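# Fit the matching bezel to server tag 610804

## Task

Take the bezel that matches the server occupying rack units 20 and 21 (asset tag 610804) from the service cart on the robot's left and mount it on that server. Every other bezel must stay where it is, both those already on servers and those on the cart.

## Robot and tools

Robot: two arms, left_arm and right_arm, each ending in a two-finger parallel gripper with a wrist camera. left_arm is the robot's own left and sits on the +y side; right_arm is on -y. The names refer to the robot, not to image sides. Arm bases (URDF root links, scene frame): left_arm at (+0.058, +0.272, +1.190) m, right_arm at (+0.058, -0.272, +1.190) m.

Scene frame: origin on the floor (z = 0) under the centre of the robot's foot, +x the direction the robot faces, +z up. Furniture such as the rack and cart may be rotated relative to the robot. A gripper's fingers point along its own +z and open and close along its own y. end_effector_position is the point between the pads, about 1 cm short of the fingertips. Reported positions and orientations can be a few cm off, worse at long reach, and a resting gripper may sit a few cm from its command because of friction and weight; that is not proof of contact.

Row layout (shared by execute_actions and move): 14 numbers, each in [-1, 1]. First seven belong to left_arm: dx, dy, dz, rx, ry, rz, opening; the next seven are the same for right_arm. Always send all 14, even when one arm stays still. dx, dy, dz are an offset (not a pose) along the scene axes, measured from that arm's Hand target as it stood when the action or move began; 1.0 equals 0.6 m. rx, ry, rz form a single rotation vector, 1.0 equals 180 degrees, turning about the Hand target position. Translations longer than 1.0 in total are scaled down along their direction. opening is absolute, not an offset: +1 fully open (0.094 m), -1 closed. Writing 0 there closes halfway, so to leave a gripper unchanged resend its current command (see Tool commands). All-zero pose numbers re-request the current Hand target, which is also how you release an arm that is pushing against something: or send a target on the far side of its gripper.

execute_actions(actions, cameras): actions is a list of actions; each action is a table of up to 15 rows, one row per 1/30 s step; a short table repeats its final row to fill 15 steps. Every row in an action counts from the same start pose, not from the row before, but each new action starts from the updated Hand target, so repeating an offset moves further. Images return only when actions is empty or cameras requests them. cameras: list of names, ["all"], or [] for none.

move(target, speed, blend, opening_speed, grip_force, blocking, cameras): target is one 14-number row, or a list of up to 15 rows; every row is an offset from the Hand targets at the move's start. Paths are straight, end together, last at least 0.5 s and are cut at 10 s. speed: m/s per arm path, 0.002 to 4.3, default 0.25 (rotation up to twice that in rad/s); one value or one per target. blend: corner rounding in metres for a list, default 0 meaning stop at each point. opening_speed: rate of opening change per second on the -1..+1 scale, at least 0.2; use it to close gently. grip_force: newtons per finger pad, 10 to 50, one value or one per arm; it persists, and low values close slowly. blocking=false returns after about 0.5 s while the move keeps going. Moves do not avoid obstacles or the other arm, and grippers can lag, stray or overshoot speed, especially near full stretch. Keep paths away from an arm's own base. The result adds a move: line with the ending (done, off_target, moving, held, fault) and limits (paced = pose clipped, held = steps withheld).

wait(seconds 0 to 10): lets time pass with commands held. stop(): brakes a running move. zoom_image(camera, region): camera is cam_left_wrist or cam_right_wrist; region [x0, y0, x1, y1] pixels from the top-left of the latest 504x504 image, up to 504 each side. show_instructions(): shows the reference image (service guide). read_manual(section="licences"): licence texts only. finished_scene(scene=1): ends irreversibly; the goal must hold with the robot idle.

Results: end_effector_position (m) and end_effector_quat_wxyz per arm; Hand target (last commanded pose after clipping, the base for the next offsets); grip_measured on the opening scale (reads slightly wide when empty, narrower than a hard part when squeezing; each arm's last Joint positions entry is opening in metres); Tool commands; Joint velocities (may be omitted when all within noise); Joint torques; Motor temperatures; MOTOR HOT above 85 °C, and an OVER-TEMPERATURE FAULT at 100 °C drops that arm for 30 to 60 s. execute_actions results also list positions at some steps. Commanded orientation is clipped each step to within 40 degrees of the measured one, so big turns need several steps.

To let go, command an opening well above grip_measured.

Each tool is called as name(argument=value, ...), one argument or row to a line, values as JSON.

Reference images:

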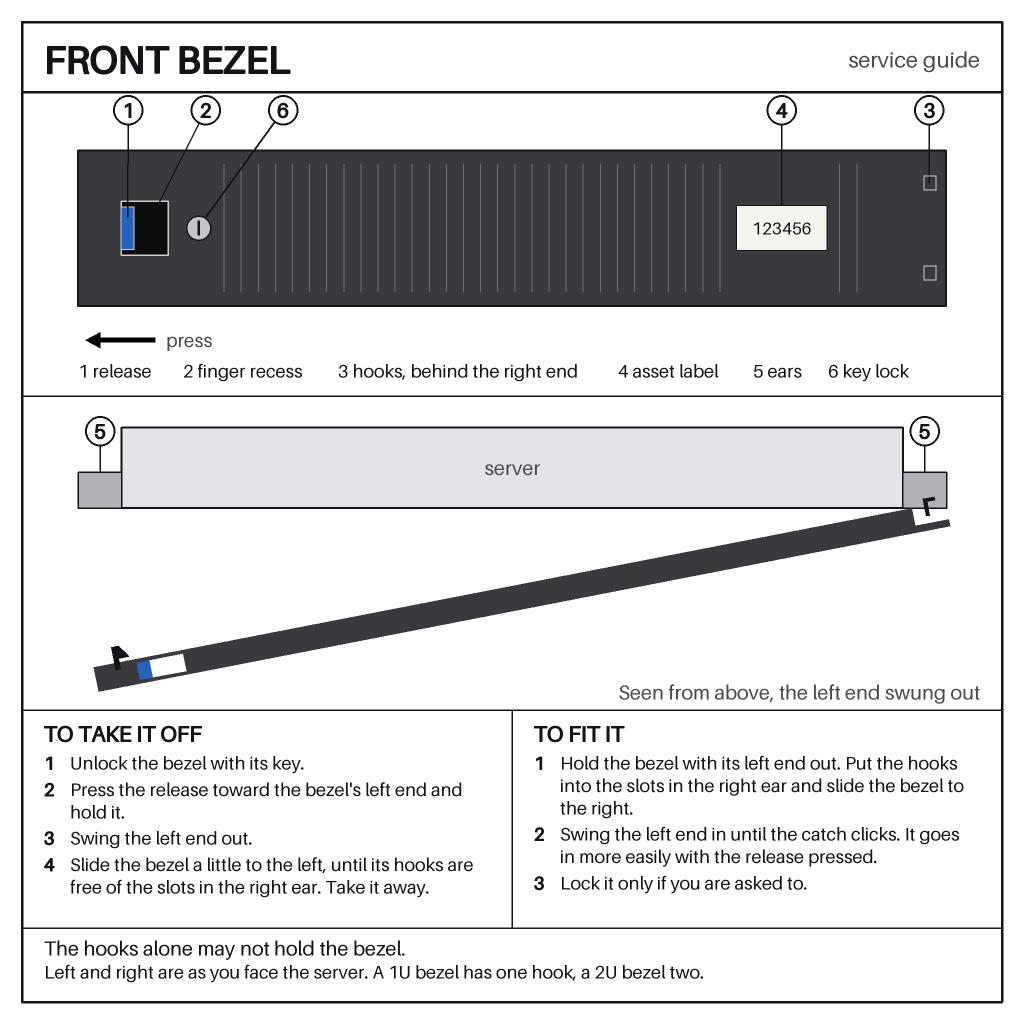

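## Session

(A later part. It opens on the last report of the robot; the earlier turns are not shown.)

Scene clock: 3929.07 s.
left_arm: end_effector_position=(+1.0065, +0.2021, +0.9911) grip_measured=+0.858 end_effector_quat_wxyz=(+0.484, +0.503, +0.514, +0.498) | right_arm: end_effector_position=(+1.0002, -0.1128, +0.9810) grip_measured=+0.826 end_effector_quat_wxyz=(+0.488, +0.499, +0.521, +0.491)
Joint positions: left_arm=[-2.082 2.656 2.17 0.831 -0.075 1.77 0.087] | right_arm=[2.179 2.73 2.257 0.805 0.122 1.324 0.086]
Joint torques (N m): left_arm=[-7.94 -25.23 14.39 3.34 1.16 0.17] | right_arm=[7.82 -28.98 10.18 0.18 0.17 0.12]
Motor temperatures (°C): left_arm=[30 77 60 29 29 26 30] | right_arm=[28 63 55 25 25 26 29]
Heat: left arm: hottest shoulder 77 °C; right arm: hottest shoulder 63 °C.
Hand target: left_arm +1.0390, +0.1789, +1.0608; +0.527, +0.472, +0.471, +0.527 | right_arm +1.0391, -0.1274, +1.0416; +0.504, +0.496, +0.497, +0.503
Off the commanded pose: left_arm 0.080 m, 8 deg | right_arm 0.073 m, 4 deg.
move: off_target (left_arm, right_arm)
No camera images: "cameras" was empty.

move(
  target=[0,0,0,0,0,0,0.6,0.015,0,0.003,0,0,0,0.6],
  speed=0.03,
  cameras=[],
)

move(
  target=[0,0,0,0,0,0,0.6,0.012,0,0.006,0,0,0,0.6],
  speed=0.03,
  cameras=[],
)

Scene clock: 3933.53 s.
left_arm: end_effector_position=(+1.0065, +0.2020, +0.9911) grip_measured=+0.858 end_effector_quat_wxyz=(+0.484, +0.504, +0.514, +0.498) | right_arm: end_effector_position=(+1.0006, -0.1125, +0.9799) grip_measured=+0.825 end_effector_quat_wxyz=(+0.486, +0.501, +0.523, +0.489)
Joint positions: left_arm=[-2.082 2.656 2.17 0.831 -0.075 1.77 0.087] | right_arm=[2.179 2.729 2.257 0.795 0.122 1.325 0.086]
Joint torques (N m): left_arm=[-7.94 -25.11 14.39 3.33 1.15 0.16] | right_arm=[7.18 -28.4 11.99 0.06 0.11 0.16]
Motor temperatures (°C): left_arm=[30 77 61 29 29 26 31] | right_arm=[28 62 56 25 25 26 29]
Heat: left arm: hottest shoulder 77 °C; right arm: hottest shoulder 62 °C.
Hand target: left_arm +1.0390, +0.1789, +1.0608; +0.527, +0.472, +0.471, +0.527 | right_arm +1.0480, -0.1272, +1.0433; +0.504, +0.496, +0.497, +0.503
Off the commanded pose: left_arm 0.080 m, 8 deg | right_arm 0.081 m, 4 deg.
move: off_target (left_arm, right_arm)
No camera images: "cameras" was empty.

Scene clock: 3934.43 s.
left_arm: end_effector_position=(+1.0065, +0.2020, +0.9911) grip_measured=+0.858 end_effector_quat_wxyz=(+0.484, +0.504, +0.514, +0.498) | right_arm: end_effector_position=(+1.0011, -0.1125, +0.9802) grip_measured=+0.825 end_effector_quat_wxyz=(+0.485, +0.501, +0.524, +0.489)
Joint positions: left_arm=[-2.082 2.656 2.17 0.831 -0.075 1.77 0.087] | right_arm=[2.179 2.727 2.257 0.791 0.122 1.326 0.086]
Joint torques (N m): left_arm=[-8 -25.23 14.45 3.34 1.15 0.17] | right_arm=[7.47 -28.92 12.64 -0.53 0.11 0.13]
Motor temperatures (°C): left_arm=[30 77 61 29 29 26 31] | right_arm=[28 63 56 25 25 26 29]
Heat: left arm: hottest shoulder 77 °C; right arm: hottest shoulder 63 °C.
Hand target: left_arm +1.0390, +0.1790, +1.0609; +0.527, +0.472, +0.471, +0.527 | right_arm +1.0553, -0.1273, +1.0471; +0.504, +0.496, +0.496, +0.503
Off the commanded pose: left_arm 0.080 m, 8 deg | right_arm 0.087 m, 4 deg.
move: off_target (left_arm, right_arm)
No camera images: "cameras" was empty.

move(
  target=[0,0,0,0,0,0,0.6,0,0,0,0,-0.015,0,0.6],
  speed=0.03,
  cameras=[],
)

move(
  target=[0,0,0,0,0,0,0.6,0,0,0,0,-0.015,0,0.6],
  speed=0.03,
  cameras=[],
)

Scene clock: 3938.87 s.
left_arm: end_effector_position=(+1.0066, +0.2019, +0.9910) grip_measured=+0.858 end_effector_quat_wxyz=(+0.485, +0.504, +0.514, +0.498) | right_arm: end_effector_position=(+1.0020, -0.1127, +0.9829) grip_measured=+0.825 end_effector_quat_wxyz=(+0.487, +0.500, +0.521, +0.492)
Joint positions: left_arm=[-2.082 2.656 2.171 0.831 -0.074 1.77 0.087] | right_arm=[2.179 2.729 2.261 0.798 0.12 1.327 0.086]
Joint torques (N m): left_arm=[-8 -25.29 14.39 3.32 1.12 0.17] | right_arm=[7.47 -26.29 15.12 1.06 -0.24 0.11]
Motor temperatures (°C): left_arm=[30 77 61 29 29 26 31] | right_arm=[28 65 57 25 25 26 29]
Heat: left arm: hottest shoulder 77 °C; right arm: hottest shoulder 65 °C.
Hand target: left_arm +1.0390, +0.1789, +1.0608; +0.527, +0.472, +0.471, +0.527 | right_arm +1.0552, -0.1271, +1.0470; +0.515, +0.484, +0.485, +0.515
Off the commanded pose: left_arm 0.080 m, 8 deg | right_arm 0.085 m, 6 deg.
move: off_target (left_arm, right_arm)
No camera images: "cameras" was empty.

Scene clock: 3939.97 s.
left_arm: end_effector_position=(+1.0075, +0.2009, +0.9912) grip_measured=+0.858 end_effector_quat_wxyz=(+0.489, +0.501, +0.509, +0.501) | right_arm: end_effector_position=(+1.0018, -0.1127, +0.9823) grip_measured=+0.825 end_effector_quat_wxyz=(+0.494, +0.494, +0.513, +0.499)
Joint positions: left_arm=[-2.082 2.667 2.186 0.84 -0.069 1.771 0.087] | right_arm=[2.178 2.749 2.285 0.823 0.114 1.327 0.086]
Joint torques (N m): left_arm=[-8 -25.88 13.63 2.97 0.92 0.16] | right_arm=[7.94 -26.58 16.62 1.43 -0.49 0]
Motor temperatures (°C): left_arm=[30 77 62 29 29 26 31] | right_arm=[28 65 58 25 25 26 29]
Heat: left arm: hottest shoulder 77 °C; right arm: hottest shoulder 65 °C.
Hand target: left_arm +1.0391, +0.1790, +1.0611; +0.527, +0.472, +0.471, +0.527 | right_arm +1.0552, -0.1272, +1.0470; +0.527, +0.472, +0.472, +0.526
Off the commanded pose: left_arm 0.080 m, 8 deg | right_arm 0.085 m, 7 deg.
move: off_target (left_arm, right_arm)
No camera images: "cameras" was empty.

move(
  target=[0,0,0.004,0,0,0,0.6,0,0,0.015,0,0,0,0.6],
  speed=0.03,
  cameras=[],
)

move(
  target=[0,0,0.004,0,0,0,0.6,0,0,0.01,0,0,0,0.6],
  speed=0.03,
  cameras=[],
)

Scene clock: 3946.83 s.
left_arm: end_effector_position=(+1.0075, +0.2010, +0.9919) grip_measured=+0.858 end_effector_quat_wxyz=(+0.489, +0.500, +0.508, +0.502) | right_arm: end_effector_position=(+1.0018, -0.1129, +0.9830) grip_measured=+0.825 end_effector_quat_wxyz=(+0.495, +0.494, +0.512, +0.500)
Joint positions: left_arm=[-2.082 2.667 2.186 0.843 -0.068 1.773 0.087] | right_arm=[2.178 2.749 2.285 0.826 0.114 1.327 0.086]
Joint torques (N m): left_arm=[-8 -26.23 13.26 2.8 0.88 0.14] | right_arm=[7.06 -27.28 15.21 1.39 -0.45 0.01]
Motor temperatures (°C): left_arm=[30 77 61 29 29 26 31] | right_arm=[28 64 60 25 25 26 29]
Heat: left arm: hottest shoulder 77 °C; right arm: hottest shoulder 64 °C.
Hand target: left_arm +1.0391, +0.1789, +1.0635; +0.527, +0.472, +0.471, +0.527 | right_arm +1.0552, -0.1272, +1.0560; +0.527, +0.472, +0.472, +0.526
Off the commanded pose: left_arm 0.081 m, 7 deg | right_arm 0.092 m, 7 deg.
move: off_target (left_arm, right_arm)
No camera images: "cameras" was empty.

Scene clock: 3947.63 s.
left_arm: end_effector_position=(+1.0075, +0.2010, +0.9919) grip_measured=+0.858 end_effector_quat_wxyz=(+0.489, +0.500, +0.508, +0.502) | right_arm: end_effector_position=(+1.0018, -0.1129, +0.9830) grip_measured=+0.825 end_effector_quat_wxyz=(+0.495, +0.494, +0.512, +0.500)
Joint positions: left_arm=[-2.082 2.667 2.186 0.843 -0.068 1.773 0.087] | right_arm=[2.178 2.749 2.285 0.826 0.114 1.327 0.086]
Joint torques (N m): left_arm=[-7.94 -26.58 12.93 2.77 0.87 0.14] | right_arm=[7.53 -28.69 14.27 1.4 -0.42 -0.01]
Motor temperatures (°C): left_arm=[30 77 61 29 29 26 31] | right_arm=[28 63 60 25 25 26 29]
Heat: left arm: hottest shoulder 77 °C; right arm: hottest shoulder 63 °C.
Hand target: left_arm +1.0391, +0.1789, +1.0659; +0.527, +0.472, +0.471, +0.527 | right_arm +1.0552, -0.1272, +1.0620; +0.527, +0.472, +0.472, +0.526
Off the commanded pose: left_arm 0.083 m, 7 deg | right_arm 0.096 m, 7 deg.
move: off_target (left_arm, right_arm)
No camera images: "cameras" was empty.

move(
  target=[0,0,0,0,0,0,0.6,0,0,0.008,0,0,0,0.6],
  speed=0.03,
  cameras=[],
)

move(
  target=[0,0,0,0,0,0,0.6,0,0,0.006,0,0,0,0.6],
  speed=0.03,
  cameras=[],
)

Scene clock: 3950.60 s.
left_arm: end_effector_position=(+1.0075, +0.2010, +0.9919) grip_measured=+0.858 end_effector_quat_wxyz=(+0.489, +0.500, +0.508, +0.502) | right_arm: end_effector_position=(+1.0018, -0.1130, +0.9830) grip_measured=+0.825 end_effector_quat_wxyz=(+0.495, +0.494, +0.512, +0.500)
Joint positions: left_arm=[-2.082 2.667 2.186 0.843 -0.068 1.773 0.087] | right_arm=[2.178 2.749 2.285 0.826 0.115 1.327 0.086]
Joint torques (N m): left_arm=[-8 -26.52 12.92 2.8 0.86 0.14] | right_arm=[8.12 -29.04 13.46 1.31 -0.37 0]
Motor temperatures (°C): left_arm=[30 77 61 29 29 26 31] | right_arm=[28 63 61 25 25 26 30]
Heat: left arm: hottest shoulder 77 °C; right arm: hottest shoulder 63 °C.
Hand target: left_arm +1.0391, +0.1789, +1.0659; +0.527, +0.472, +0.471, +0.527 | right_arm +1.0552, -0.1272, +1.0668; +0.527, +0.472, +0.472, +0.526
Off the commanded pose: left_arm 0.083 m, 7 deg | right_arm 0.100 m, 7 deg.
move: off_target (left_arm, right_arm)
No camera images: "cameras" was empty.

Scene clock: 3951.37 s.
left_arm: end_effector_position=(+1.0075, +0.2010, +0.9919) grip_measured=+0.858 end_effector_quat_wxyz=(+0.489, +0.500, +0.508, +0.502) | right_arm: end_effector_position=(+1.0018, -0.1130, +0.9830) grip_measured=+0.825 end_effector_quat_wxyz=(+0.495, +0.494, +0.512, +0.500)
Joint positions: left_arm=[-2.082 2.667 2.186 0.843 -0.068 1.773 0.087] | right_arm=[2.178 2.749 2.285 0.826 0.115 1.327 0.086]
Joint torques (N m): left_arm=[-8 -26.52 12.93 2.77 0.86 0.14] | right_arm=[7.77 -29.45 12.97 1.46 -0.34 -0.01]
Motor temperatures (°C): left_arm=[30 77 61 29 29 26 31] | right_arm=[28 63 61 25 25 26 30]
Heat: left arm: hottest shoulder 77 °C; right arm: hottest shoulder 63 °C.
Hand target: left_arm +1.0391, +0.1789, +1.0659; +0.527, +0.472, +0.471, +0.527 | right_arm +1.0552, -0.1271, +1.0704; +0.527, +0.472, +0.472, +0.526
Off the commanded pose: left_arm 0.083 m, 7 deg | right_arm 0.103 m, 7 deg.
move: off_target (left_arm, right_arm)
No camera images: "cameras" was empty.

move(
  target=[0,0,0,0,0,0,0.6,0.006,0,0.01,0,0,0,0.6],
  speed=0.03,
  cameras=[],
)

move(
  target=[0,0,0,0,0,0,0.6,0.006,0,0.01,0,0,0,0.6],
  speed=0.03,
)

Scene clock: 3956.17 s.
left_arm: end_effector_position=(+1.0075, +0.2010, +0.9919) grip_measured=+0.858 end_effector_quat_wxyz=(+0.489, +0.500, +0.508, +0.502) | right_arm: end_effector_position=(+1.0016, -0.1129, +0.9825) grip_measured=+0.825 end_effector_quat_wxyz=(+0.494, +0.494, +0.512, +0.499)
Joint positions: left_arm=[-2.082 2.667 2.186 0.843 -0.068 1.773 0.087] | right_arm=[2.178 2.749 2.284 0.825 0.115 1.327 0.086]
Joint torques (N m): left_arm=[-8 -26.58 12.93 2.78 0.87 0.14] | right_arm=[8.59 -29.8 12.7 1.14 -0.36 -0.02]
Motor temperatures (°C): left_arm=[30 77 61 29 29 26 31] | right_arm=[28 63 61 25 25 26 30]
Heat: left arm: hottest shoulder 77 °C; right arm: hottest shoulder 63 °C.
Hand target: left_arm +1.0391, +0.1789, +1.0659; +0.527, +0.472, +0.471, +0.527 | right_arm +1.0588, -0.1271, +1.0763; +0.527, +0.472, +0.472, +0.526
Off the commanded pose: left_arm 0.083 m, 7 deg | right_arm 0.111 m, 7 deg.
move: off_target (left_arm, right_arm)
No camera images: "cameras" was empty.

Scene clock: 3957.07 s.
left_arm: end_effector_position=(+1.0075, +0.2010, +0.9919) grip_measured=+0.858 end_effector_quat_wxyz=(+0.489, +0.500, +0.508, +0.502) | right_arm: end_effector_position=(+1.0017, -0.1130, +0.9827) grip_measured=+0.825 end_effector_quat_wxyz=(+0.494, +0.495, +0.513, +0.499)
Joint positions: left_arm=[-2.082 2.667 2.186 0.843 -0.068 1.773 0.087] | right_arm=[2.178 2.748 2.282 0.824 0.115 1.327 0.086]
Joint torques (N m): left_arm=[-8 -26.58 12.93 2.78 0.86 0.14] | right_arm=[8.35 -31.33 12.7 0.8 -0.3 -0.04]
Motor temperatures (°C): left_arm=[30 77 61 29 29 26 31] | right_arm=[28 63 61 25 25 26 30]
Heat: left arm: hottest shoulder 77 °C; right arm: hottest shoulder 63 °C.
Hand target: left_arm +1.0391, +0.1789, +1.0659; +0.527, +0.472, +0.471, +0.527 | right_arm +1.0625, -0.1272, +1.0826; +0.527, +0.472, +0.472, +0.526
Off the commanded pose: left_arm 0.083 m, 7 deg | right_arm 0.118 m, 7 deg.
move: off_target (left_arm, right_arm)

wait(
  seconds=0.1,
  cameras=["all"],
)

Scene clock: 3958.73 s.
left_arm: end_effector_position=(+1.0075, +0.2010, +0.9919) grip_measured=+0.858 end_effector_quat_wxyz=(+0.489, +0.500, +0.508, +0.502) | right_arm: end_effector_position=(+1.0017, -0.1130, +0.9827) grip_measured=+0.825 end_effector_quat_wxyz=(+0.494, +0.495, +0.513, +0.499)
Joint positions: left_arm=[-2.082 2.667 2.186 0.843 -0.068 1.773 0.087] | right_arm=[2.178 2.748 2.282 0.824 0.115 1.327 0.086]
Joint torques (N m): left_arm=[-8 -26.46 12.92 2.78 0.86 0.14] | right_arm=[7.77 -31.15 12.7 0.76 -0.29 -0.01]
Motor temperatures (°C): left_arm=[30 77 61 29 29 26 31] | right_arm=[28 63 61 25 25 26 30]
Heat: left arm: hottest shoulder 77 °C; right arm: hottest shoulder 63 °C.
Hand target: left_arm +1.0391, +0.1789, +1.0659; +0.527, +0.472, +0.471, +0.527 | right_arm +1.0625, -0.1272, +1.0826; +0.527, +0.472, +0.472, +0.526
Tool commands: left_gripper/opening=+0.6 right_gripper/opening=+0.6
Off the commanded pose: left_arm 0.083 m, 7 deg | right_arm 0.118 m, 7 deg.
wait: 0.10 s; at rest from the start
camera_calibration:
cam_left_wrist: T_world_to_cam=[[-0.0146951, -0.00271987, -0.999888, 1.0064], [-0.603546, 0.7973, 0.00670137, 0.444272], [0.797193, 0.603577, -0.013358, -0.788509], [0, 0, 0, 1]] pos_world=[0.911522, 0.124445, 0.992778]
cam_right_wrist: T_world_to_cam=[[-0.0174897, -0.00296045, -0.999843, 1.00099], [-0.607883, 0.793983, 0.00828245, 0.693858], [0.793834, 0.607932, -0.0156861, -0.583117], [0, 0, 0, 1]] pos_world=[0.90219, -0.193453, 0.985937]

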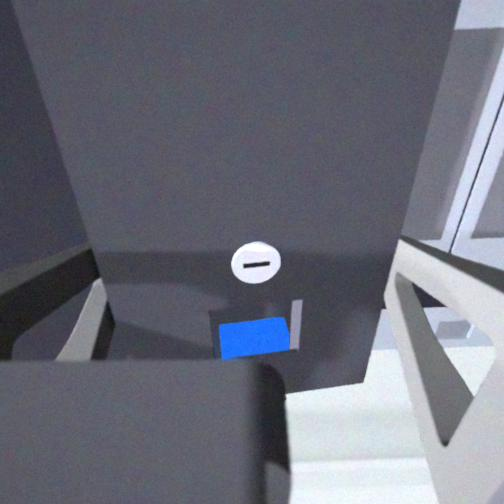

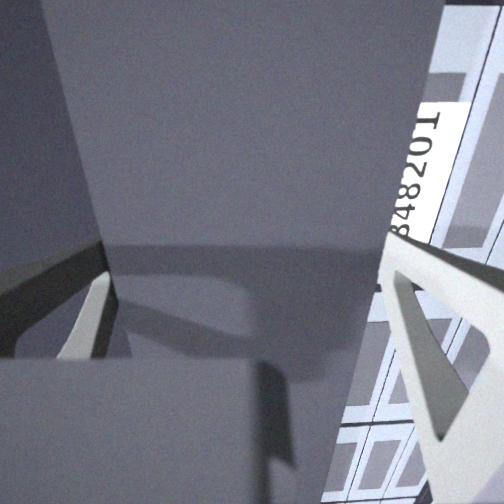

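move(
  target=[0,-0.015,0,0,0,0,0.6,0,-0.015,0,0,0,0,0.6],
  speed=0.03,
  cameras=[],
)

move(
  target=[0,-0.015,0,0,0,0,0.6,0,-0.015,0,0,0,0,0.6],
  speed=0.03,
  cameras=[],
)

Scene clock: 3967.07 s.
left_arm: end_effector_position=(+1.0075, +0.2015, +0.9918) grip_measured=+0.858 end_effector_quat_wxyz=(+0.488, +0.500, +0.509, +0.503) | right_arm: end_effector_position=(+1.0016, -0.1127, +0.9828) grip_measured=+0.825 end_effector_quat_wxyz=(+0.492, +0.494, +0.514, +0.499)
Joint positions: left_arm=[-2.082 2.667 2.186 0.843 -0.071 1.774 0.087] | right_arm=[2.178 2.745 2.279 0.821 0.111 1.327 0.086]
Joint torques (N m): left_arm=[-8.88 -26.4 13.26 2.78 0.58 0.17] | right_arm=[7.18 -30.92 12.15 0.91 -0.46 0.03]
Motor temperatures (°C): left_arm=[30 77 60 29 29 26 31] | right_arm=[28 65 62 25 25 26 30]
Heat: left arm: hottest shoulder 77 °C; right arm: hottest shoulder 65 °C.
Hand target: left_arm +1.0391, +0.1699, +1.0659; +0.527, +0.472, +0.471, +0.527 | right_arm +1.0624, -0.1361, +1.0824; +0.527, +0.472, +0.472, +0.526
Off the commanded pose: left_arm 0.087 m, 8 deg | right_arm 0.119 m, 7 deg.
move: off_target (left_arm, right_arm)
No camera images: "cameras" was empty.

Scene clock: 3967.93 s.
left_arm: end_effector_position=(+1.0074, +0.2013, +0.9918) grip_measured=+0.858 end_effector_quat_wxyz=(+0.486, +0.499, +0.511, +0.504) | right_arm: end_effector_position=(+1.0018, -0.1132, +0.9830) grip_measured=+0.825 end_effector_quat_wxyz=(+0.490, +0.491, +0.516, +0.501)
Joint positions: left_arm=[-2.084 2.667 2.186 0.843 -0.081 1.775 0.087] | right_arm=[2.176 2.743 2.276 0.82 0.101 1.327 0.086]
Joint torques (N m): left_arm=[-9.41 -26.05 13.57 2.86 0.55 0.21] | right_arm=[6.42 -31.91 11.99 1.14 -0.49 0.1]
Motor temperatures (°C): left_arm=[30 77 60 29 29 26 31] | right_arm=[28 65 62 25 25 26 30]
Heat: left arm: hottest shoulder 77 °C; right arm: hottest shoulder 65 °C.
Hand target: left_arm +1.0391, +0.1611, +1.0659; +0.527, +0.472, +0.471, +0.527 | right_arm +1.0625, -0.1451, +1.0825; +0.527, +0.472, +0.472, +0.526
Off the commanded pose: left_arm 0.090 m, 8 deg | right_arm 0.121 m, 7 deg.
move: off_target (left_arm, right_arm)
No camera images: "cameras" was empty.

move(
  target=[0,-0.02,0,0,0,0,0.6,0,-0.02,0,0,0,0,0.6],
  speed=0.03,
  cameras=[],
)

move(
  target=[0,-0.02,0,0,0,0,0.6,0,-0.02,0,0,0,0,0.6],
  speed=0.03,
  cameras=[],
)

Scene clock: 3971.93 s.
left_arm: end_effector_position=(+1.0073, +0.2006, +0.9918) grip_measured=+0.858 end_effector_quat_wxyz=(+0.482, +0.497, +0.514, +0.506) | right_arm: end_effector_position=(+1.0019, -0.1139, +0.9828) grip_measured=+0.825 end_effector_quat_wxyz=(+0.487, +0.488, +0.520, +0.504)
Joint positions: left_arm=[-2.087 2.668 2.187 0.843 -0.094 1.776 0.087] | right_arm=[2.172 2.74 2.271 0.818 0.086 1.328 0.086]
Joint torques (N m): left_arm=[-10.4 -25.7 13.93 2.81 0.56 0.27] | right_arm=[5.54 -31.33 11.62 1.24 -0.38 0.14]
Motor temperatures (°C): left_arm=[30 76 60 29 28 26 31] | right_arm=[28 66 63 25 25 26 30]
Heat: left arm: hottest shoulder 76 °C; right arm: hottest shoulder 66 °C.
Hand target: left_arm +1.0391, +0.1491, +1.0656; +0.527, +0.472, +0.471, +0.527 | right_arm +1.0624, -0.1572, +1.0822; +0.526, +0.472, +0.472, +0.526
Off the commanded pose: left_arm 0.096 m, 8 deg | right_arm 0.124 m, 8 deg.
move: off_target (left_arm, right_arm)
No camera images: "cameras" was empty.

Scene clock: 3972.80 s.
left_arm: end_effector_position=(+1.0072, +0.1997, +0.9920) grip_measured=+0.858 end_effector_quat_wxyz=(+0.479, +0.494, +0.517, +0.510) | right_arm: end_effector_position=(+1.0020, -0.1147, +0.9830) grip_measured=+0.825 end_effector_quat_wxyz=(+0.484, +0.485, +0.523, +0.507)
Joint positions: left_arm=[-2.09 2.671 2.19 0.845 -0.109 1.778 0.087] | right_arm=[2.168 2.736 2.266 0.816 0.069 1.329 0.086]
Joint torques (N m): left_arm=[-11.16 -25.35 14.13 2.84 0.65 0.32] | right_arm=[4.42 -31.56 11.37 1.4 -0.25 0.16]
Motor temperatures (°C): left_arm=[31 77 60 29 28 26 31] | right_arm=[28 66 63 25 25 26 30]
Heat: left arm: hottest shoulder 77 °C; right arm: hottest shoulder 66 °C.
Hand target: left_arm +1.0390, +0.1370, +1.0657; +0.527, +0.472, +0.471, +0.527 | right_arm +1.0624, -0.1691, +1.0824; +0.527, +0.472, +0.472, +0.526
Off the commanded pose: left_arm 0.102 m, 8 deg | right_arm 0.128 m, 8 deg.
move: off_target (left_arm, right_arm)
No camera images: "cameras" was empty.

move(
  target=[0,-0.02,0,0,0,0,0.6,0,-0.02,0,0,0,0,0.6],
  speed=0.03,
  cameras=[],
)

move(
  target=[0,-0.02,0,0,0,0,0.6,0,-0.02,0,0,0,0,0.6],
  speed=0.03,
  cameras=[],
)

Scene clock: 3977.07 s.
left_arm: end_effector_position=(+1.0071, +0.1987, +0.9923) grip_measured=+0.858 end_effector_quat_wxyz=(+0.476, +0.490, +0.520, +0.513) | right_arm: end_effector_position=(+1.0021, -0.1158, +0.9829) grip_measured=+0.825 end_effector_quat_wxyz=(+0.480, +0.482, +0.526, +0.511)
Joint positions: left_arm=[-2.095 2.674 2.194 0.848 -0.127 1.781 0.087] | right_arm=[2.164 2.732 2.262 0.813 0.052 1.331 0.086]
Joint torques (N m): left_arm=[-11.99 -25.29 14.26 2.71 0.86 0.35] | right_arm=[3.43 -32.26 11.07 1.43 -0.08 0.24]
Motor temperatures (°C): left_arm=[31 75 61 29 28 26 31] | right_arm=[28 67 62 25 25 26 30]
Heat: left arm: hottest shoulder 75 °C; right arm: hottest shoulder 67 °C.
Hand target: left_arm +1.0391, +0.1249, +1.0658; +0.527, +0.472, +0.471, +0.527 | right_arm +1.0625, -0.1813, +1.0824; +0.527, +0.472, +0.472, +0.526
Off the commanded pose: left_arm 0.109 m, 8 deg | right_arm 0.133 m, 8 deg.
move: off_target (left_arm, right_arm)
No camera images: "cameras" was empty.

Scene clock: 3978.00 s.
left_arm: end_effector_position=(+1.0066, +0.1956, +0.9923) grip_measured=+0.858 end_effector_quat_wxyz=(+0.473, +0.487, +0.522, +0.517) | right_arm: end_effector_position=(+1.0021, -0.1190, +0.9821) grip_measured=+0.825 end_effector_quat_wxyz=(+0.476, +0.479, +0.529, +0.514)
Joint positions: left_arm=[-2.101 2.678 2.199 0.851 -0.143 1.785 0.087] | right_arm=[2.158 2.729 2.256 0.812 0.035 1.336 0.086]
Joint torques (N m): left_arm=[-12.57 -25 14.46 2.61 1.02 0.38] | right_arm=[2.49 -32.5 10.85 1.73 0.07 0.22]
Motor temperatures (°C): left_arm=[31 75 62 29 28 26 31] | right_arm=[28 67 62 25 25 26 30]
Heat: left arm: hottest shoulder 75 °C; right arm: hottest shoulder 67 °C.
Hand target: left_arm +1.0390, +0.1129, +1.0657; +0.527, +0.472, +0.471, +0.527 | right_arm +1.0625, -0.1933, +1.0824; +0.527, +0.472, +0.472, +0.526
Off the commanded pose: left_arm 0.115 m, 9 deg | right_arm 0.139 m, 9 deg.
move: off_target (left_arm, right_arm)
No camera images: "cameras" was empty.

wait(
  seconds=0.1,
  cameras=["all"],
)

Scene clock: 3979.03 s.
left_arm: end_effector_position=(+1.0066, +0.1956, +0.9923) grip_measured=+0.858 end_effector_quat_wxyz=(+0.473, +0.487, +0.522, +0.517) | right_arm: end_effector_position=(+1.0021, -0.1190, +0.9821) grip_measured=+0.825 end_effector_quat_wxyz=(+0.476, +0.479, +0.528, +0.514)
Joint positions: left_arm=[-2.101 2.678 2.199 0.851 -0.143 1.785 0.087] | right_arm=[2.158 2.729 2.256 0.812 0.035 1.336 0.086]
Joint torques (N m): left_arm=[-12.51 -25.17 14.45 2.62 1.02 0.38] | right_arm=[2.84 -31.91 10.77 1.65 0.07 0.26]
Motor temperatures (°C): left_arm=[31 76 62 29 28 26 31] | right_arm=[28 67 62 25 25 26 30]
Heat: left arm: hottest shoulder 76 °C; right arm: hottest shoulder 67 °C.
Hand target: left_arm +1.0390, +0.1129, +1.0657; +0.527, +0.472, +0.471, +0.527 | right_arm +1.0625, -0.1933, +1.0824; +0.527, +0.472, +0.472, +0.526
Tool commands: left_gripper/opening=+0.6 right_gripper/opening=+0.6
Off the commanded pose: left_arm 0.115 m, 9 deg | right_arm 0.139 m, 9 deg.
wait: 0.10 s; at rest from the start
camera_calibration:
cam_left_wrist: T_world_to_cam=[[-0.0161422, 0.00160908, -0.999868, 1.00734], [-0.648547, 0.761085, 0.0116952, 0.495444], [0.761003, 0.648651, -0.011242, -0.759047], [0, 0, 0, 1]] pos_world=[0.915217, 0.11366, 0.992885]
cam_right_wrist: T_world_to_cam=[[-0.0208885, -0.00217629, -0.999779, 1.00384], [-0.656999, 0.753795, 0.0120859, 0.73961], [0.753602, 0.657106, -0.0171754, -0.532147], [0, 0, 0, 1]] pos_world=[0.907919, -0.205652, 0.985539]

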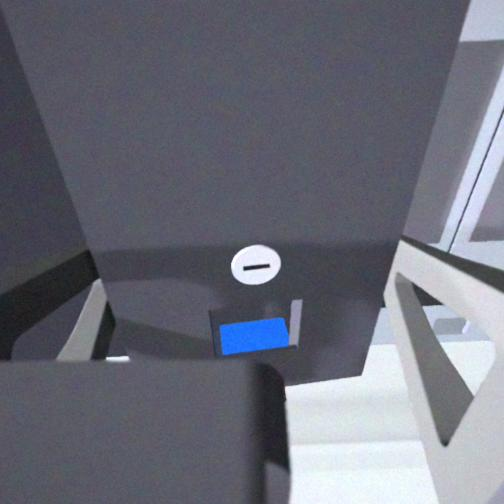

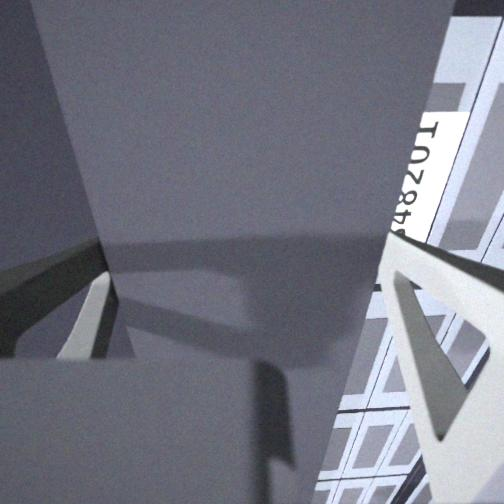

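zoom_image(
  camera="cam_right_wrist",
  region=[300, 0, 504, 504],
)

zoom_image(
  camera="cam_left_wrist",
  region=[204, 200, 504, 504],
)

Scaled by 1.000.

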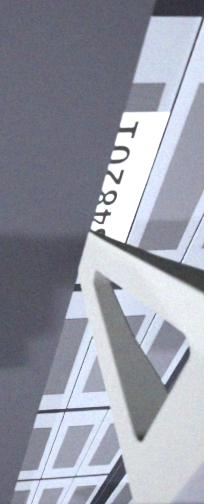

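Scaled by 1.658.

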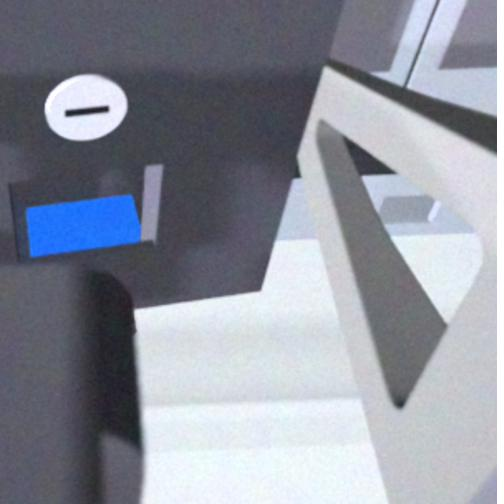

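move(
  target=[0,0,0,0,0,0,0.6,-0.02,0.07,-0.05,0,0.01,0,0.6],
  speed=0.06,
  cameras=[],
)

Scene clock: 3997.43 s.
left_arm: end_effector_position=(+1.0066, +0.1925, +0.9922) grip_measured=+0.858 end_effector_quat_wxyz=(+0.472, +0.487, +0.522, +0.518) | right_arm: end_effector_position=(+1.0019, -0.1223, +0.9810) grip_measured=+0.825 end_effector_quat_wxyz=(+0.481, +0.490, +0.524, +0.505)
Joint positions: left_arm=[-2.105 2.68 2.202 0.851 -0.148 1.789 0.087] | right_arm=[2.16 2.727 2.253 0.811 0.067 1.338 0.086]
Joint torques (N m): left_arm=[-12.34 -25.17 14.34 2.58 1.25 0.33] | right_arm=[6.89 -28.45 13.18 1.51 0.63 0.08]
Motor temperatures (°C): left_arm=[31 78 65 29 29 26 31] | right_arm=[28 71 61 25 25 26 30]
Heat: left arm: hottest shoulder 78 °C; right arm: hottest shoulder 71 °C.
Hand target: left_arm +1.0391, +0.1131, +1.0657; +0.527, +0.472, +0.471, +0.527 | right_arm +1.0505, -0.1513, +1.0526; +0.519, +0.480, +0.480, +0.519
Off the commanded pose: left_arm 0.113 m, 9 deg | right_arm 0.091 m, 7 deg.
move: off_target (left_arm, right_arm)
No camera images: "cameras" was empty.

move(
  target=[0,0.03,0,0,0,0,0.6,-0.01,0.02,-0.03,0,0.01,0,0.6],
  speed=0.06,
  cameras=[],
)

Scene clock: 4000.17 s.
left_arm: end_effector_position=(+1.0067, +0.1918, +0.9923) grip_measured=+0.858 end_effector_quat_wxyz=(+0.473, +0.488, +0.520, +0.517) | right_arm: end_effector_position=(+1.0018, -0.1218, +0.9806) grip_measured=+0.825 end_effector_quat_wxyz=(+0.483, +0.495, +0.521, +0.500)
Joint positions: left_arm=[-2.105 2.68 2.202 0.85 -0.145 1.789 0.087] | right_arm=[2.164 2.728 2.255 0.809 0.086 1.338 0.086]
Joint torques (N m): left_arm=[-10.75 -25.76 13.71 2.59 1.88 0.26] | right_arm=[6.83 -26.58 13.45 1.1 0.57 0.06]
Motor temperatures (°C): left_arm=[31 76 64 29 29 26 31] | right_arm=[28 72 62 25 25 26 30]
Heat: left arm: hottest shoulder 76 °C; right arm: hottest shoulder 72 °C.
Hand target: left_arm +1.0391, +0.1310, +1.0658; +0.527, +0.472, +0.471, +0.527 | right_arm +1.0445, -0.1392, +1.0346; +0.512, +0.488, +0.489, +0.511
Off the commanded pose: left_arm 0.101 m, 9 deg | right_arm 0.071 m, 5 deg.
move: off_target (left_arm, right_arm)
No camera images: "cameras" was empty.

move(
  target=[0,0,0,0,0,0,0.6,0,0,0,0,0,0,1],
  opening_speed=0.5,
  cameras=[],
)

move(
  target=[0,0,0,0,0,0,0.6,-0.3,0,-0.03,0,0,0,1],
  speed=0.15,
  cameras=[],
)

Scene clock: 4003.63 s.
left_arm: end_effector_position=(+1.0069, +0.1919, +0.9924) grip_measured=+0.858 end_effector_quat_wxyz=(+0.474, +0.491, +0.517, +0.517) | right_arm: end_effector_position=(+1.0070, -0.1232, +0.9804) grip_measured=+0.999 end_effector_quat_wxyz=(+0.481, +0.502, +0.523, +0.492)
Joint positions: left_arm=[-2.103 2.68 2.202 0.851 -0.135 1.794 0.087] | right_arm=[2.164 2.73 2.276 0.772 0.102 1.338 0.094]
Joint torques (N m): left_arm=[-10.87 -25.76 13.76 2.54 1.5 0.19] | right_arm=[7.59 -26.4 13.57 2.04 0.02 0.04]
Motor temperatures (°C): left_arm=[31 75 64 29 29 26 31] | right_arm=[28 72 62 25 25 26 30]
Heat: left arm: hottest shoulder 75 °C; right arm: hottest shoulder 72 °C.
Hand target: left_arm +1.0391, +0.1311, +1.0658; +0.527, +0.472, +0.471, +0.527 | right_arm +1.0444, -0.1392, +1.0343; +0.511, +0.488, +0.489, +0.511
Off the commanded pose: left_arm 0.101 m, 8 deg | right_arm 0.068 m, 6 deg.
move: off_target (left_arm, right_arm)
No camera images: "cameras" was empty.

Scene clock: 4005.53 s.
left_arm: end_effector_position=(+0.9861, +0.1290, +0.9562) grip_measured=+0.858 end_effector_quat_wxyz=(+0.459, +0.556, +0.474, +0.506) | right_arm: end_effector_position=(+0.8543, -0.1466, +0.9814) grip_measured=+0.999 end_effector_quat_wxyz=(+0.498, +0.502, +0.505, +0.495)
Joint positions: left_arm=[-2.154 2.731 2.202 0.833 -0.097 1.916 0.087] | right_arm=[2.164 2.518 1.589 1.293 0.124 1.338 0.094]
Joint torques (N m): left_arm=[-7.24 -28.75 13.81 3.03 0.45 -1.14] | right_arm=[8.12 -23.3 3.74 2.84 0.03 -0.05]
Motor temperatures (°C): left_arm=[31 75 64 29 29 26 31] | right_arm=[28 72 62 25 25 26 30]
Heat: left arm: hottest shoulder 75 °C; right arm: hottest shoulder 72 °C.
Hand target: left_arm +1.0391, +0.1310, +1.0658; +0.527, +0.472, +0.471, +0.527 | right_arm +0.8645, -0.1392, +1.0165; +0.512, +0.488, +0.489, +0.511
Off the commanded pose: left_arm 0.122 m, 13 deg | right_arm 0.037 m, 3 deg.
move: off_target (left_arm, right_arm)
No camera images: "cameras" was empty.

wait(
  seconds=0.1,
  cameras=["all"],
)

Scene clock: 4007.40 s.
left_arm: end_effector_position=(+0.9861, +0.1290, +0.9562) grip_measured=+0.858 end_effector_quat_wxyz=(+0.459, +0.556, +0.474, +0.506) | right_arm: end_effector_position=(+0.8543, -0.1466, +0.9814) grip_measured=+0.999 end_effector_quat_wxyz=(+0.498, +0.502, +0.505, +0.495)
Joint positions: left_arm=[-2.154 2.731 2.202 0.833 -0.097 1.916 0.087] | right_arm=[2.164 2.518 1.589 1.293 0.124 1.338 0.094]
Joint torques (N m): left_arm=[-7.47 -28.81 13.79 3.04 0.45 -1.13] | right_arm=[8.35 -23.36 3.92 3 0.02 -0.08]
Motor temperatures (°C): left_arm=[31 74 63 29 29 27 31] | right_arm=[28 72 61 25 25 26 30]
Heat: left arm: hottest shoulder 74 °C; right arm: hottest shoulder 72 °C.
Hand target: left_arm +1.0391, +0.1310, +1.0658; +0.527, +0.472, +0.471, +0.527 | right_arm +0.8645, -0.1392, +1.0165; +0.512, +0.488, +0.489, +0.511
Tool commands: left_gripper/opening=+0.6 right_gripper/opening=+1.0
Off the commanded pose: left_arm 0.122 m, 13 deg | right_arm 0.037 m, 3 deg.
wait: 0.10 s; at rest from the start
camera_calibration:
cam_left_wrist: T_world_to_cam=[[-0.0596239, 0.121629, -0.990783, 0.989852], [-0.554533, 0.821271, 0.134191, 0.315628], [0.830023, 0.557423, 0.0184799, -0.785351], [0, 0, 0, 1]] pos_world=[0.885905, 0.0581616, 0.952887]
cam_right_wrist: T_world_to_cam=[[-0.0156983, 0.0045975, -0.999866, 0.996642], [-0.589356, 0.80777, 0.0129674, 0.612514], [0.807721, 0.58948, -0.00997106, -0.465891], [0, 0, 0, 1]] pos_world=[0.752944, -0.224719, 0.983921]

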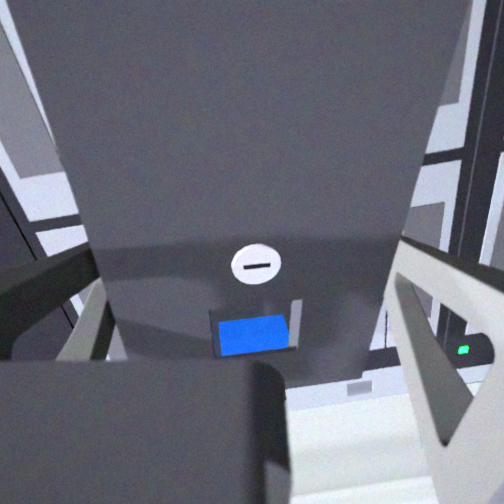

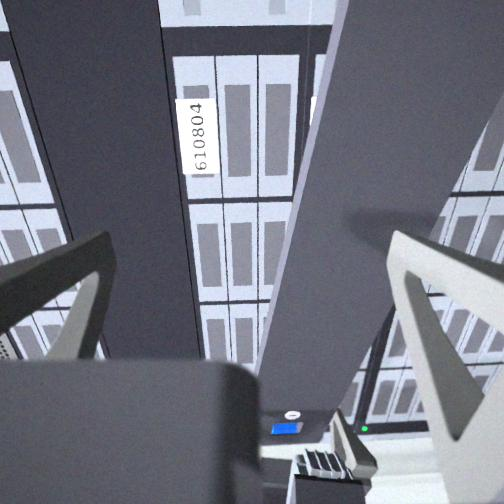

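move(
  target=[0,0,0,0,0,0,0.6,-0.05,-0.05,-0.08,0,0,0,1],
  speed=0.15,
  cameras=["cam_right_wrist"],
)

Scene clock: 4025.43 s.
left_arm: end_effector_position=(+0.9861, +0.1290, +0.9562) grip_measured=+0.858 end_effector_quat_wxyz=(+0.459, +0.556, +0.474, +0.506) | right_arm: end_effector_position=(+0.8351, -0.1611, +0.9662) grip_measured=+0.999 end_effector_quat_wxyz=(+0.507, +0.488, +0.499, +0.506)
Joint positions: left_arm=[-2.154 2.731 2.202 0.833 -0.097 1.916 0.087] | right_arm=[2.136 2.557 1.569 1.387 0.079 1.339 0.094]
Joint torques (N m): left_arm=[-7.36 -28.75 13.82 3.04 0.45 -1.14] | right_arm=[5.77 -19.72 3.23 2.78 -0.16 0.18]
Motor temperatures (°C): left_arm=[31 73 62 29 28 28 31] | right_arm=[28 71 58 26 25 26 29]
Heat: left arm: hottest shoulder 73 °C; right arm: hottest shoulder 71 °C.
Hand target: left_arm +1.0391, +0.1310, +1.0658; +0.527, +0.472, +0.471, +0.527 | right_arm +0.8343, -0.1693, +0.9682; +0.512, +0.488, +0.489, +0.511
Off the commanded pose: left_arm 0.122 m, 13 deg | right_arm 0.008 m, 1 deg.
move: off_target (left_arm)
camera_calibration:
cam_right_wrist: T_world_to_cam=[[0.023141, -0.00184213, -0.999731, 0.947568], [-0.597731, 0.80155, -0.0153128, 0.64648], [0.801363, 0.597924, 0.0174475, -0.461777], [0, 0, 0, 1]] pos_world=[0.734545, -0.240333, 0.965269]
Images, in order (width x height): cam_right_wrist 504x504.

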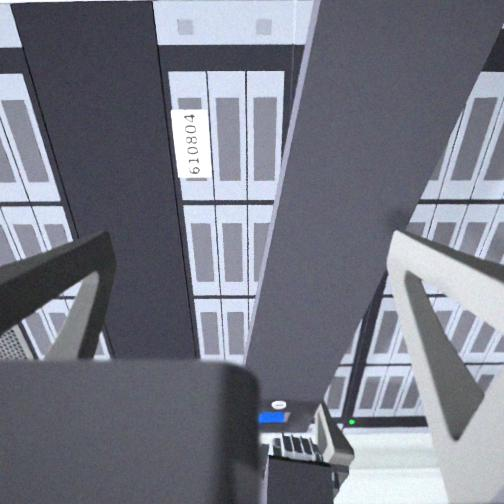

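move(
  target=[-0.1,0.0,0.0,-0.045,0,0,0.6,0,0,0,0,0,0,1],
  speed=0.1,
  cameras=["cam_right_wrist"],
)

Scene clock: 4034.23 s.
left_arm: end_effector_position=(+0.9439, +0.1375, +0.9537) grip_measured=+0.858 end_effector_quat_wxyz=(+0.481, +0.522, +0.513, +0.483) | right_arm: end_effector_position=(+0.8351, -0.1611, +0.9662) grip_measured=+0.999 end_effector_quat_wxyz=(+0.507, +0.488, +0.499, +0.506)
Joint positions: left_arm=[-2.154 2.653 1.98 0.978 -0.12 1.799 0.087] | right_arm=[2.136 2.557 1.569 1.387 0.079 1.339 0.094]
Joint torques (N m): left_arm=[-8.12 -29.1 8.72 4.07 0.38 -1.32] | right_arm=[5.77 -19.6 3.4 2.95 -0.12 0.18]
Motor temperatures (°C): left_arm=[31 73 62 29 28 28 31] | right_arm=[28 67 56 26 25 26 28]
Heat: left arm: hottest shoulder 73 °C; right arm: hottest shoulder 67 °C.
Hand target: left_arm +0.9791, +0.1310, +1.0658; +0.559, +0.434, +0.507, +0.492 | right_arm +0.8343, -0.1693, +0.9682; +0.512, +0.488, +0.489, +0.511
Off the commanded pose: left_arm 0.118 m, 14 deg | right_arm 0.008 m, 1 deg.
move: off_target (left_arm)
camera_calibration:
cam_right_wrist: T_world_to_cam=[[0.023141, -0.00184213, -0.999731, 0.947568], [-0.597731, 0.80155, -0.0153128, 0.64648], [0.801363, 0.597924, 0.0174475, -0.461777], [0, 0, 0, 1]] pos_world=[0.734545, -0.240333, 0.965269]
Images, in order (width x height): cam_right_wrist 504x504.

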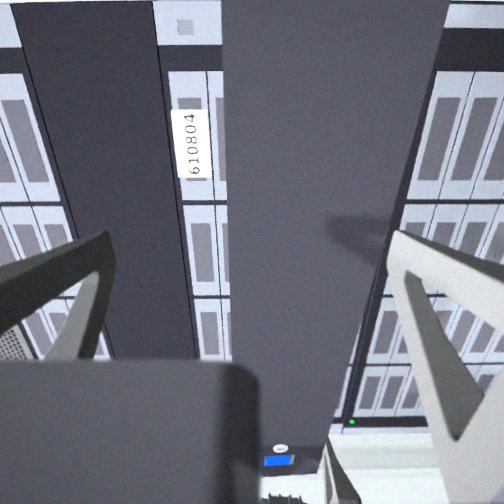

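move(
  target=[0,0.0,0.0,-0.022,0,0,0.6,0,0,0,0,0,0,1],
  speed=0.1,
  cameras=["all"],
)

Scene clock: 4038.37 s.
left_arm: end_effector_position=(+0.9439, +0.1388, +0.9534) grip_measured=+0.858 end_effector_quat_wxyz=(+0.494, +0.504, +0.532, +0.469) | right_arm: end_effector_position=(+0.8351, -0.1611, +0.9662) grip_measured=+0.999 end_effector_quat_wxyz=(+0.507, +0.488, +0.499, +0.506)
Joint positions: left_arm=[-2.154 2.653 1.98 0.978 -0.128 1.734 0.087] | right_arm=[2.136 2.557 1.569 1.387 0.079 1.339 0.094]
Joint torques (N m): left_arm=[-8.18 -29.1 8.76 4.11 0.37 -1.32] | right_arm=[6.07 -20.07 3.51 2.85 -0.18 0.18]
Motor temperatures (°C): left_arm=[31 73 62 29 28 29 31] | right_arm=[28 66 55 26 25 26 28]
Heat: left arm: hottest shoulder 73 °C; right arm: hottest shoulder 66 °C.
Hand target: left_arm +0.9791, +0.1310, +1.0658; +0.574, +0.414, +0.524, +0.474 | right_arm +0.8343, -0.1693, +0.9682; +0.512, +0.488, +0.489, +0.511
Off the commanded pose: left_arm 0.118 m, 14 deg | right_arm 0.008 m, 1 deg.
move: off_target (left_arm)
camera_calibration:
cam_left_wrist: T_world_to_cam=[[-0.0692436, -0.0606572, -0.995754, 1.02241], [-0.5894, 0.8078, -0.00822158, 0.455117], [0.804869, 0.586328, -0.0916863, -0.630895], [0, 0, 0, 1]] pos_world=[0.846829, 0.0642841, 0.963968]
cam_right_wrist: T_world_to_cam=[[0.023141, -0.00184213, -0.999731, 0.947568], [-0.597731, 0.80155, -0.0153128, 0.64648], [0.801363, 0.597924, 0.0174475, -0.461777], [0, 0, 0, 1]] pos_world=[0.734545, -0.240333, 0.965269]

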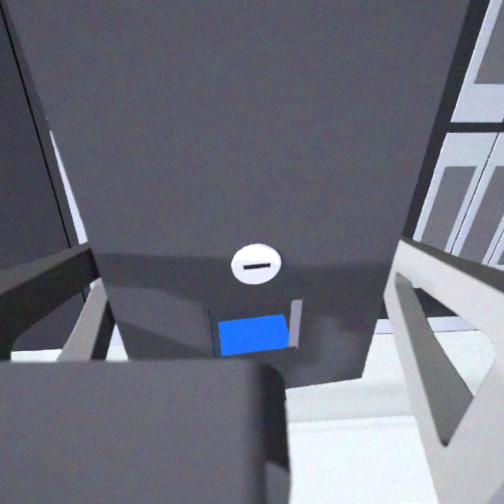

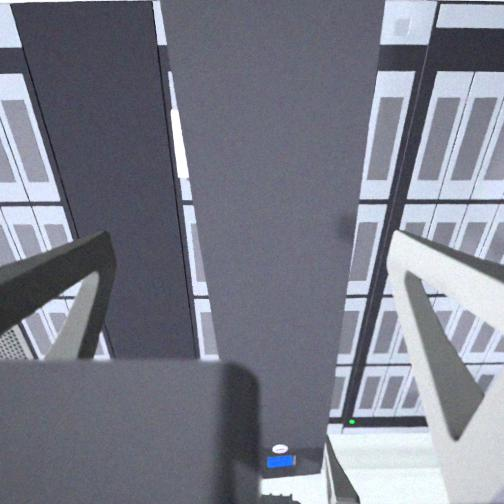

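move(
  target=[0,0.0,0.0,0,0,0,0.6,0.0333,0.083,-0.018,0,0,0,1],
  speed=0.1,
  cameras=["cam_right_wrist"],
)

Scene clock: 4046.30 s.
left_arm: end_effector_position=(+0.9439, +0.1389, +0.9534) grip_measured=+0.858 end_effector_quat_wxyz=(+0.494, +0.503, +0.532, +0.469) | right_arm: end_effector_position=(+0.8489, -0.1299, +0.9564) grip_measured=+0.999 end_effector_quat_wxyz=(+0.509, +0.494, +0.487, +0.509)
Joint positions: left_arm=[-2.154 2.653 1.98 0.978 -0.128 1.733 0.087] | right_arm=[2.18 2.62 1.679 1.356 0.133 1.339 0.094]
Joint torques (N m): left_arm=[-8.06 -29.04 8.75 4.1 0.36 -1.34] | right_arm=[7.77 -19.6 6.24 1.37 0.02 -0.14]
Motor temperatures (°C): left_arm=[31 72 61 29 28 29 31] | right_arm=[28 64 54 26 25 26 28]
Heat: left arm: hottest shoulder 72 °C; right arm: hottest shoulder 64 °C.
Hand target: left_arm +0.9791, +0.1310, +1.0658; +0.574, +0.414, +0.524, +0.474 | right_arm +0.8544, -0.1195, +0.9575; +0.512, +0.488, +0.489, +0.511
Off the commanded pose: left_arm 0.118 m, 14 deg | right_arm 0.012 m, 1 deg.
move: off_target (left_arm, right_arm)
camera_calibration:
cam_right_wrist: T_world_to_cam=[[0.0341204, 0.0170852, -0.999272, 0.930175], [-0.584259, 0.811544, -0.00607421, 0.61056], [0.810849, 0.584041, 0.0376724, -0.520468], [0, 0, 0, 1]] pos_world=[0.747008, -0.207414, 0.952813]
Images, in order (width x height): cam_right_wrist 504x504.

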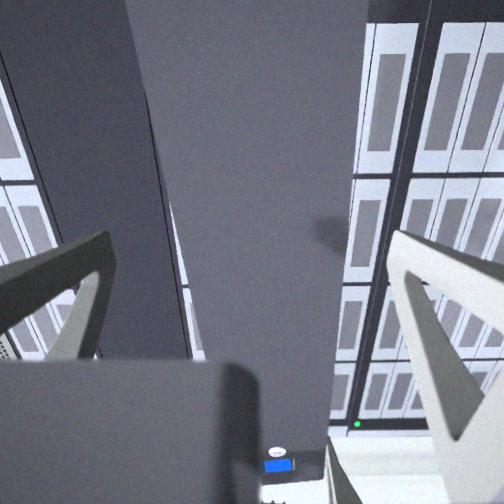

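move(
  target=[0,0.0,0.0,0,0,0,0.6,0.06,0.02,0,0,0,0,1],
  speed=0.1,
  cameras=["cam_right_wrist"],
)

Scene clock: 4051.60 s.
left_arm: end_effector_position=(+0.9439, +0.1389, +0.9534) grip_measured=+0.858 end_effector_quat_wxyz=(+0.494, +0.503, +0.532, +0.469) | right_arm: end_effector_position=(+0.8847, -0.1254, +0.9530) grip_measured=+0.999 end_effector_quat_wxyz=(+0.510, +0.496, +0.488, +0.506)
Joint positions: left_arm=[-2.154 2.653 1.98 0.978 -0.128 1.733 0.087] | right_arm=[2.18 2.66 1.82 1.252 0.141 1.335 0.094]
Joint torques (N m): left_arm=[-8.12 -29.1 8.76 4.1 0.36 -1.35] | right_arm=[8.94 -20.54 7.16 1.46 0.01 -0.11]
Motor temperatures (°C): left_arm=[31 71 61 29 28 29 31] | right_arm=[28 64 54 26 25 26 28]
Heat: left arm: hottest shoulder 71 °C; right arm: hottest shoulder 64 °C.
Hand target: left_arm +0.9791, +0.1310, +1.0658; +0.574, +0.414, +0.524, +0.474 | right_arm +0.8904, -0.1075, +0.9575; +0.512, +0.488, +0.489, +0.511
Off the commanded pose: left_arm 0.118 m, 14 deg | right_arm 0.019 m, 1 deg.
move: off_target (left_arm, right_arm)
camera_calibration:
cam_right_wrist: T_world_to_cam=[[0.0298217, 0.013739, -0.999461, 0.92906], [-0.578657, 0.815548, -0.00605501, 0.623397], [0.815025, 0.578526, 0.0322712, -0.551357], [0, 0, 0, 1]] pos_world=[0.782397, -0.202201, 0.950127]
Images, in order (width x height): cam_right_wrist 504x504.

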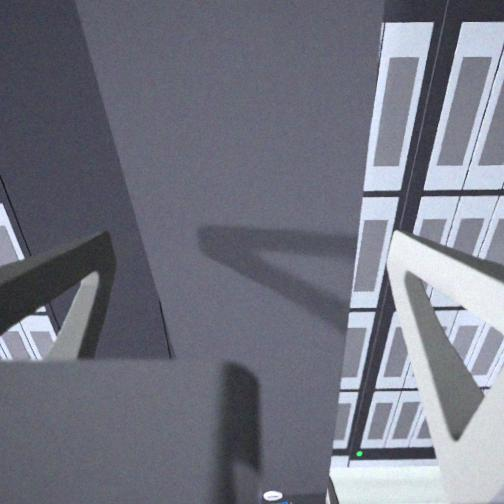

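move(
  target=[0,0.0,0.0,0,0,0,0.6,0.055,0.0,0.006,0,0,0,1],
  speed=0.08,
  cameras=["cam_right_wrist"],
)

Scene clock: 4055.00 s.
left_arm: end_effector_position=(+0.9439, +0.1394, +0.9538) grip_measured=+0.858 end_effector_quat_wxyz=(+0.495, +0.501, +0.533, +0.468) | right_arm: end_effector_position=(+0.9161, -0.1215, +0.9551) grip_measured=+0.999 end_effector_quat_wxyz=(+0.509, +0.497, +0.489, +0.505)
Joint positions: left_arm=[-2.154 2.653 1.98 0.98 -0.131 1.728 0.087] | right_arm=[2.18 2.69 1.943 1.155 0.141 1.335 0.094]
Joint torques (N m): left_arm=[-8.18 -28.92 8.69 4.08 0.43 -1.3] | right_arm=[8.64 -21.54 8.36 1.43 -0.16 -0.11]
Motor temperatures (°C): left_arm=[31 71 60 29 28 29 31] | right_arm=[28 64 54 26 25 26 28]
Heat: left arm: hottest shoulder 71 °C; right arm: hottest shoulder 64 °C.
Hand target: left_arm +0.9791, +0.1310, +1.0657; +0.574, +0.414, +0.524, +0.474 | right_arm +0.9234, -0.1075, +0.9611; +0.512, +0.488, +0.489, +0.511
Off the commanded pose: left_arm 0.118 m, 14 deg | right_arm 0.017 m, 1 deg.
move: off_target (left_arm, right_arm)
camera_calibration:
cam_right_wrist: T_world_to_cam=[[0.0250267, 0.0130885, -0.999601, 0.934686], [-0.579605, 0.814889, -0.0038414, 0.637019], [0.814513, 0.57947, 0.0279801, -0.574544], [0, 0, 0, 1]] pos_world=[0.813801, -0.198402, 0.952836]
Images, in order (width x height): cam_right_wrist 504x504.

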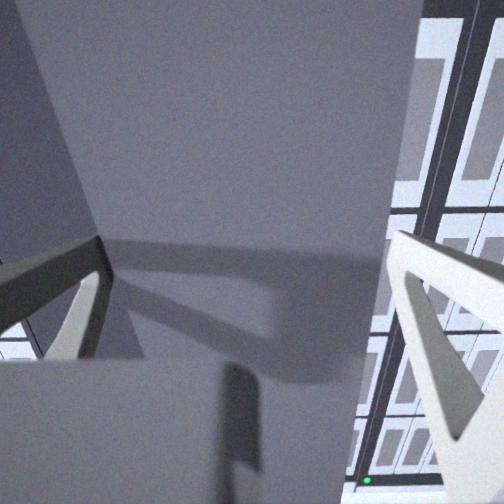

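move(
  target=[0,0.0,0.0,0,0,0,0.6,-0.012,0.0,0.01,0,0,0,1],
  speed=0.08,
  cameras=["cam_right_wrist"],
)

Scene clock: 4057.70 s.
left_arm: end_effector_position=(+0.9439, +0.1394, +0.9538) grip_measured=+0.858 end_effector_quat_wxyz=(+0.495, +0.501, +0.533, +0.468) | right_arm: end_effector_position=(+0.9161, -0.1215, +0.9551) grip_measured=+0.999 end_effector_quat_wxyz=(+0.509, +0.497, +0.489, +0.505)
Joint positions: left_arm=[-2.154 2.653 1.98 0.98 -0.131 1.728 0.087] | right_arm=[2.18 2.69 1.943 1.155 0.141 1.335 0.094]
Joint torques (N m): left_arm=[-8.18 -29.04 8.7 4.05 0.44 -1.3] | right_arm=[9.29 -22.48 4.93 2.29 -0.03 -0.12]
Motor temperatures (°C): left_arm=[31 71 60 29 28 29 31] | right_arm=[28 64 54 26 25 26 28]
Heat: left arm: hottest shoulder 71 °C; right arm: hottest shoulder 64 °C.
Hand target: left_arm +0.9791, +0.1310, +1.0657; +0.574, +0.414, +0.524, +0.474 | right_arm +0.9162, -0.1075, +0.9671; +0.512, +0.488, +0.489, +0.511
Off the commanded pose: left_arm 0.118 m, 14 deg | right_arm 0.018 m, 1 deg.
move: off_target (left_arm, right_arm)
camera_calibration:
cam_right_wrist: T_world_to_cam=[[0.0250267, 0.0130885, -0.999601, 0.934686], [-0.579605, 0.814889, -0.0038414, 0.637019], [0.814513, 0.57947, 0.0279801, -0.574544], [0, 0, 0, 1]] pos_world=[0.813801, -0.198402, 0.952836]
Images, in order (width x height): cam_right_wrist 504x504.

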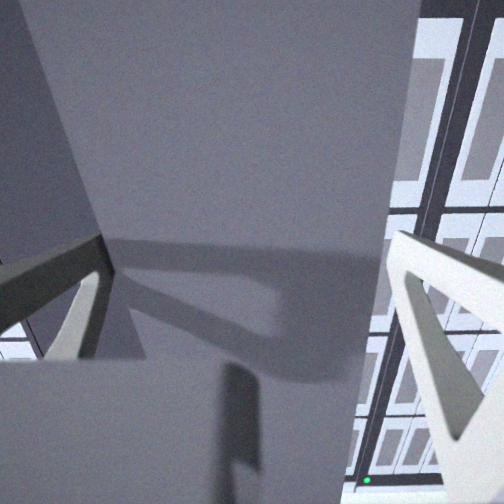

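move(
  target=[0,0.0,0.0,0,0,0,0.6,-0.012,0.0,0.012,0,-0.004,0,1],
  speed=0.08,
  cameras=["cam_right_wrist"],
)

Scene clock: 4060.07 s.
left_arm: end_effector_position=(+0.9406, +0.1388, +0.9497) grip_measured=+0.858 end_effector_quat_wxyz=(+0.491, +0.506, +0.534, +0.467) | right_arm: end_effector_position=(+0.9035, -0.1211, +0.9460) grip_measured=+0.999 end_effector_quat_wxyz=(+0.506, +0.498, +0.494, +0.501)
Joint positions: left_arm=[-2.154 2.653 1.97 0.98 -0.131 1.733 0.087] | right_arm=[2.18 2.69 1.906 1.178 0.141 1.334 0.094]
Joint torques (N m): left_arm=[-8.18 -29.16 9.02 4.14 0.48 -1.35] | right_arm=[9.64 -23.88 4.55 2.66 -0.04 -0.16]
Motor temperatures (°C): left_arm=[31 71 60 29 28 29 31] | right_arm=[28 64 54 26 25 26 28]
Heat: left arm: hottest shoulder 71 °C; right arm: hottest shoulder 64 °C.
Hand target: left_arm +0.9790, +0.1310, +1.0656; +0.573, +0.414, +0.524, +0.474 | right_arm +0.9089, -0.1075, +0.9742; +0.514, +0.485, +0.485, +0.514
Off the commanded pose: left_arm 0.123 m, 14 deg | right_arm 0.032 m, 3 deg.
move: off_target (left_arm, right_arm)
camera_calibration:
cam_right_wrist: T_world_to_cam=[[0.0124624, 0.00989683, -0.999873, 0.937019], [-0.582048, 0.813154, 0.000794043, 0.626963], [0.813059, 0.581964, 0.0158943, -0.551211], [0, 0, 0, 1]] pos_world=[0.801412, -0.198306, 0.945163]
Images, in order (width x height): cam_right_wrist 504x504.

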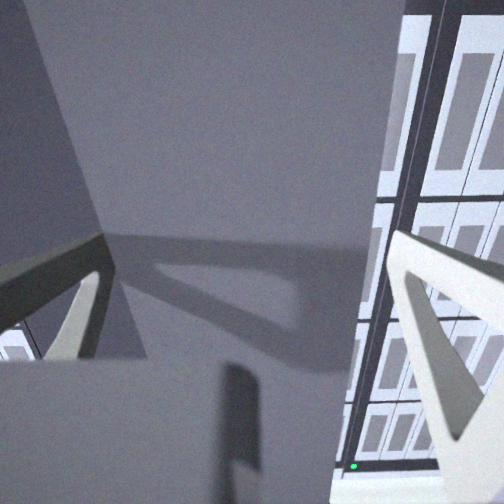

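move(
  target=[0,0.0,0.0,0,0,0,0.6,-0.01,0.0,0.006,0,-0.016,0,1],
  speed=0.08,
  cameras=["cam_right_wrist"],
)

Scene clock: 4062.70 s.
left_arm: end_effector_position=(+0.9407, +0.1389, +0.9500) grip_measured=+0.858 end_effector_quat_wxyz=(+0.492, +0.505, +0.534, +0.467) | right_arm: end_effector_position=(+0.9029, -0.1229, +0.9604) grip_measured=+0.999 end_effector_quat_wxyz=(+0.521, +0.485, +0.478, +0.515)
Joint positions: left_arm=[-2.154 2.652 1.97 0.98 -0.131 1.732 0.087] | right_arm=[2.18 2.69 1.906 1.237 0.131 1.327 0.094]
Joint torques (N m): left_arm=[-8.35 -29.16 9.05 4.11 0.5 -1.34] | right_arm=[9.11 -22.95 4.6 2.8 -0.15 -0.11]
Motor temperatures (°C): left_arm=[31 71 60 29 28 30 31] | right_arm=[28 64 54 26 25 26 28]
Heat: left arm: hottest shoulder 71 °C; right arm: hottest shoulder 64 °C.
Hand target: left_arm +0.9791, +0.1310, +1.0658; +0.574, +0.414, +0.524, +0.474 | right_arm +0.9029, -0.1075, +0.9778; +0.527, +0.472, +0.472, +0.526
Off the commanded pose: left_arm 0.122 m, 14 deg | right_arm 0.023 m, 2 deg.
move: off_target (left_arm, right_arm)
camera_calibration:
cam_right_wrist: T_world_to_cam=[[0.0713513, 0.0107186, -0.997394, 0.896087], [-0.577688, 0.815608, -0.0325614, 0.656468], [0.813133, 0.578505, 0.0643867, -0.596929], [0, 0, 0, 1]] pos_world=[0.80068, -0.199699, 0.953561]
Images, in order (width x height): cam_right_wrist 504x504.

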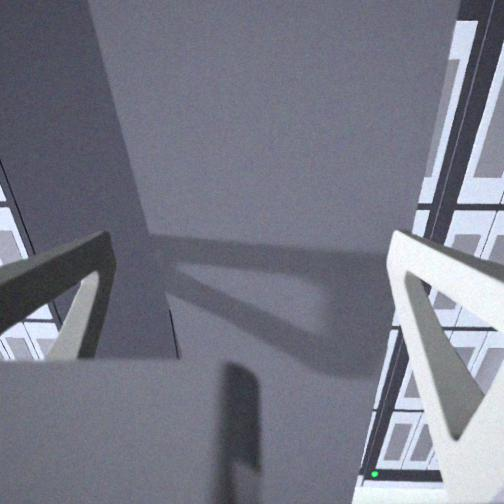

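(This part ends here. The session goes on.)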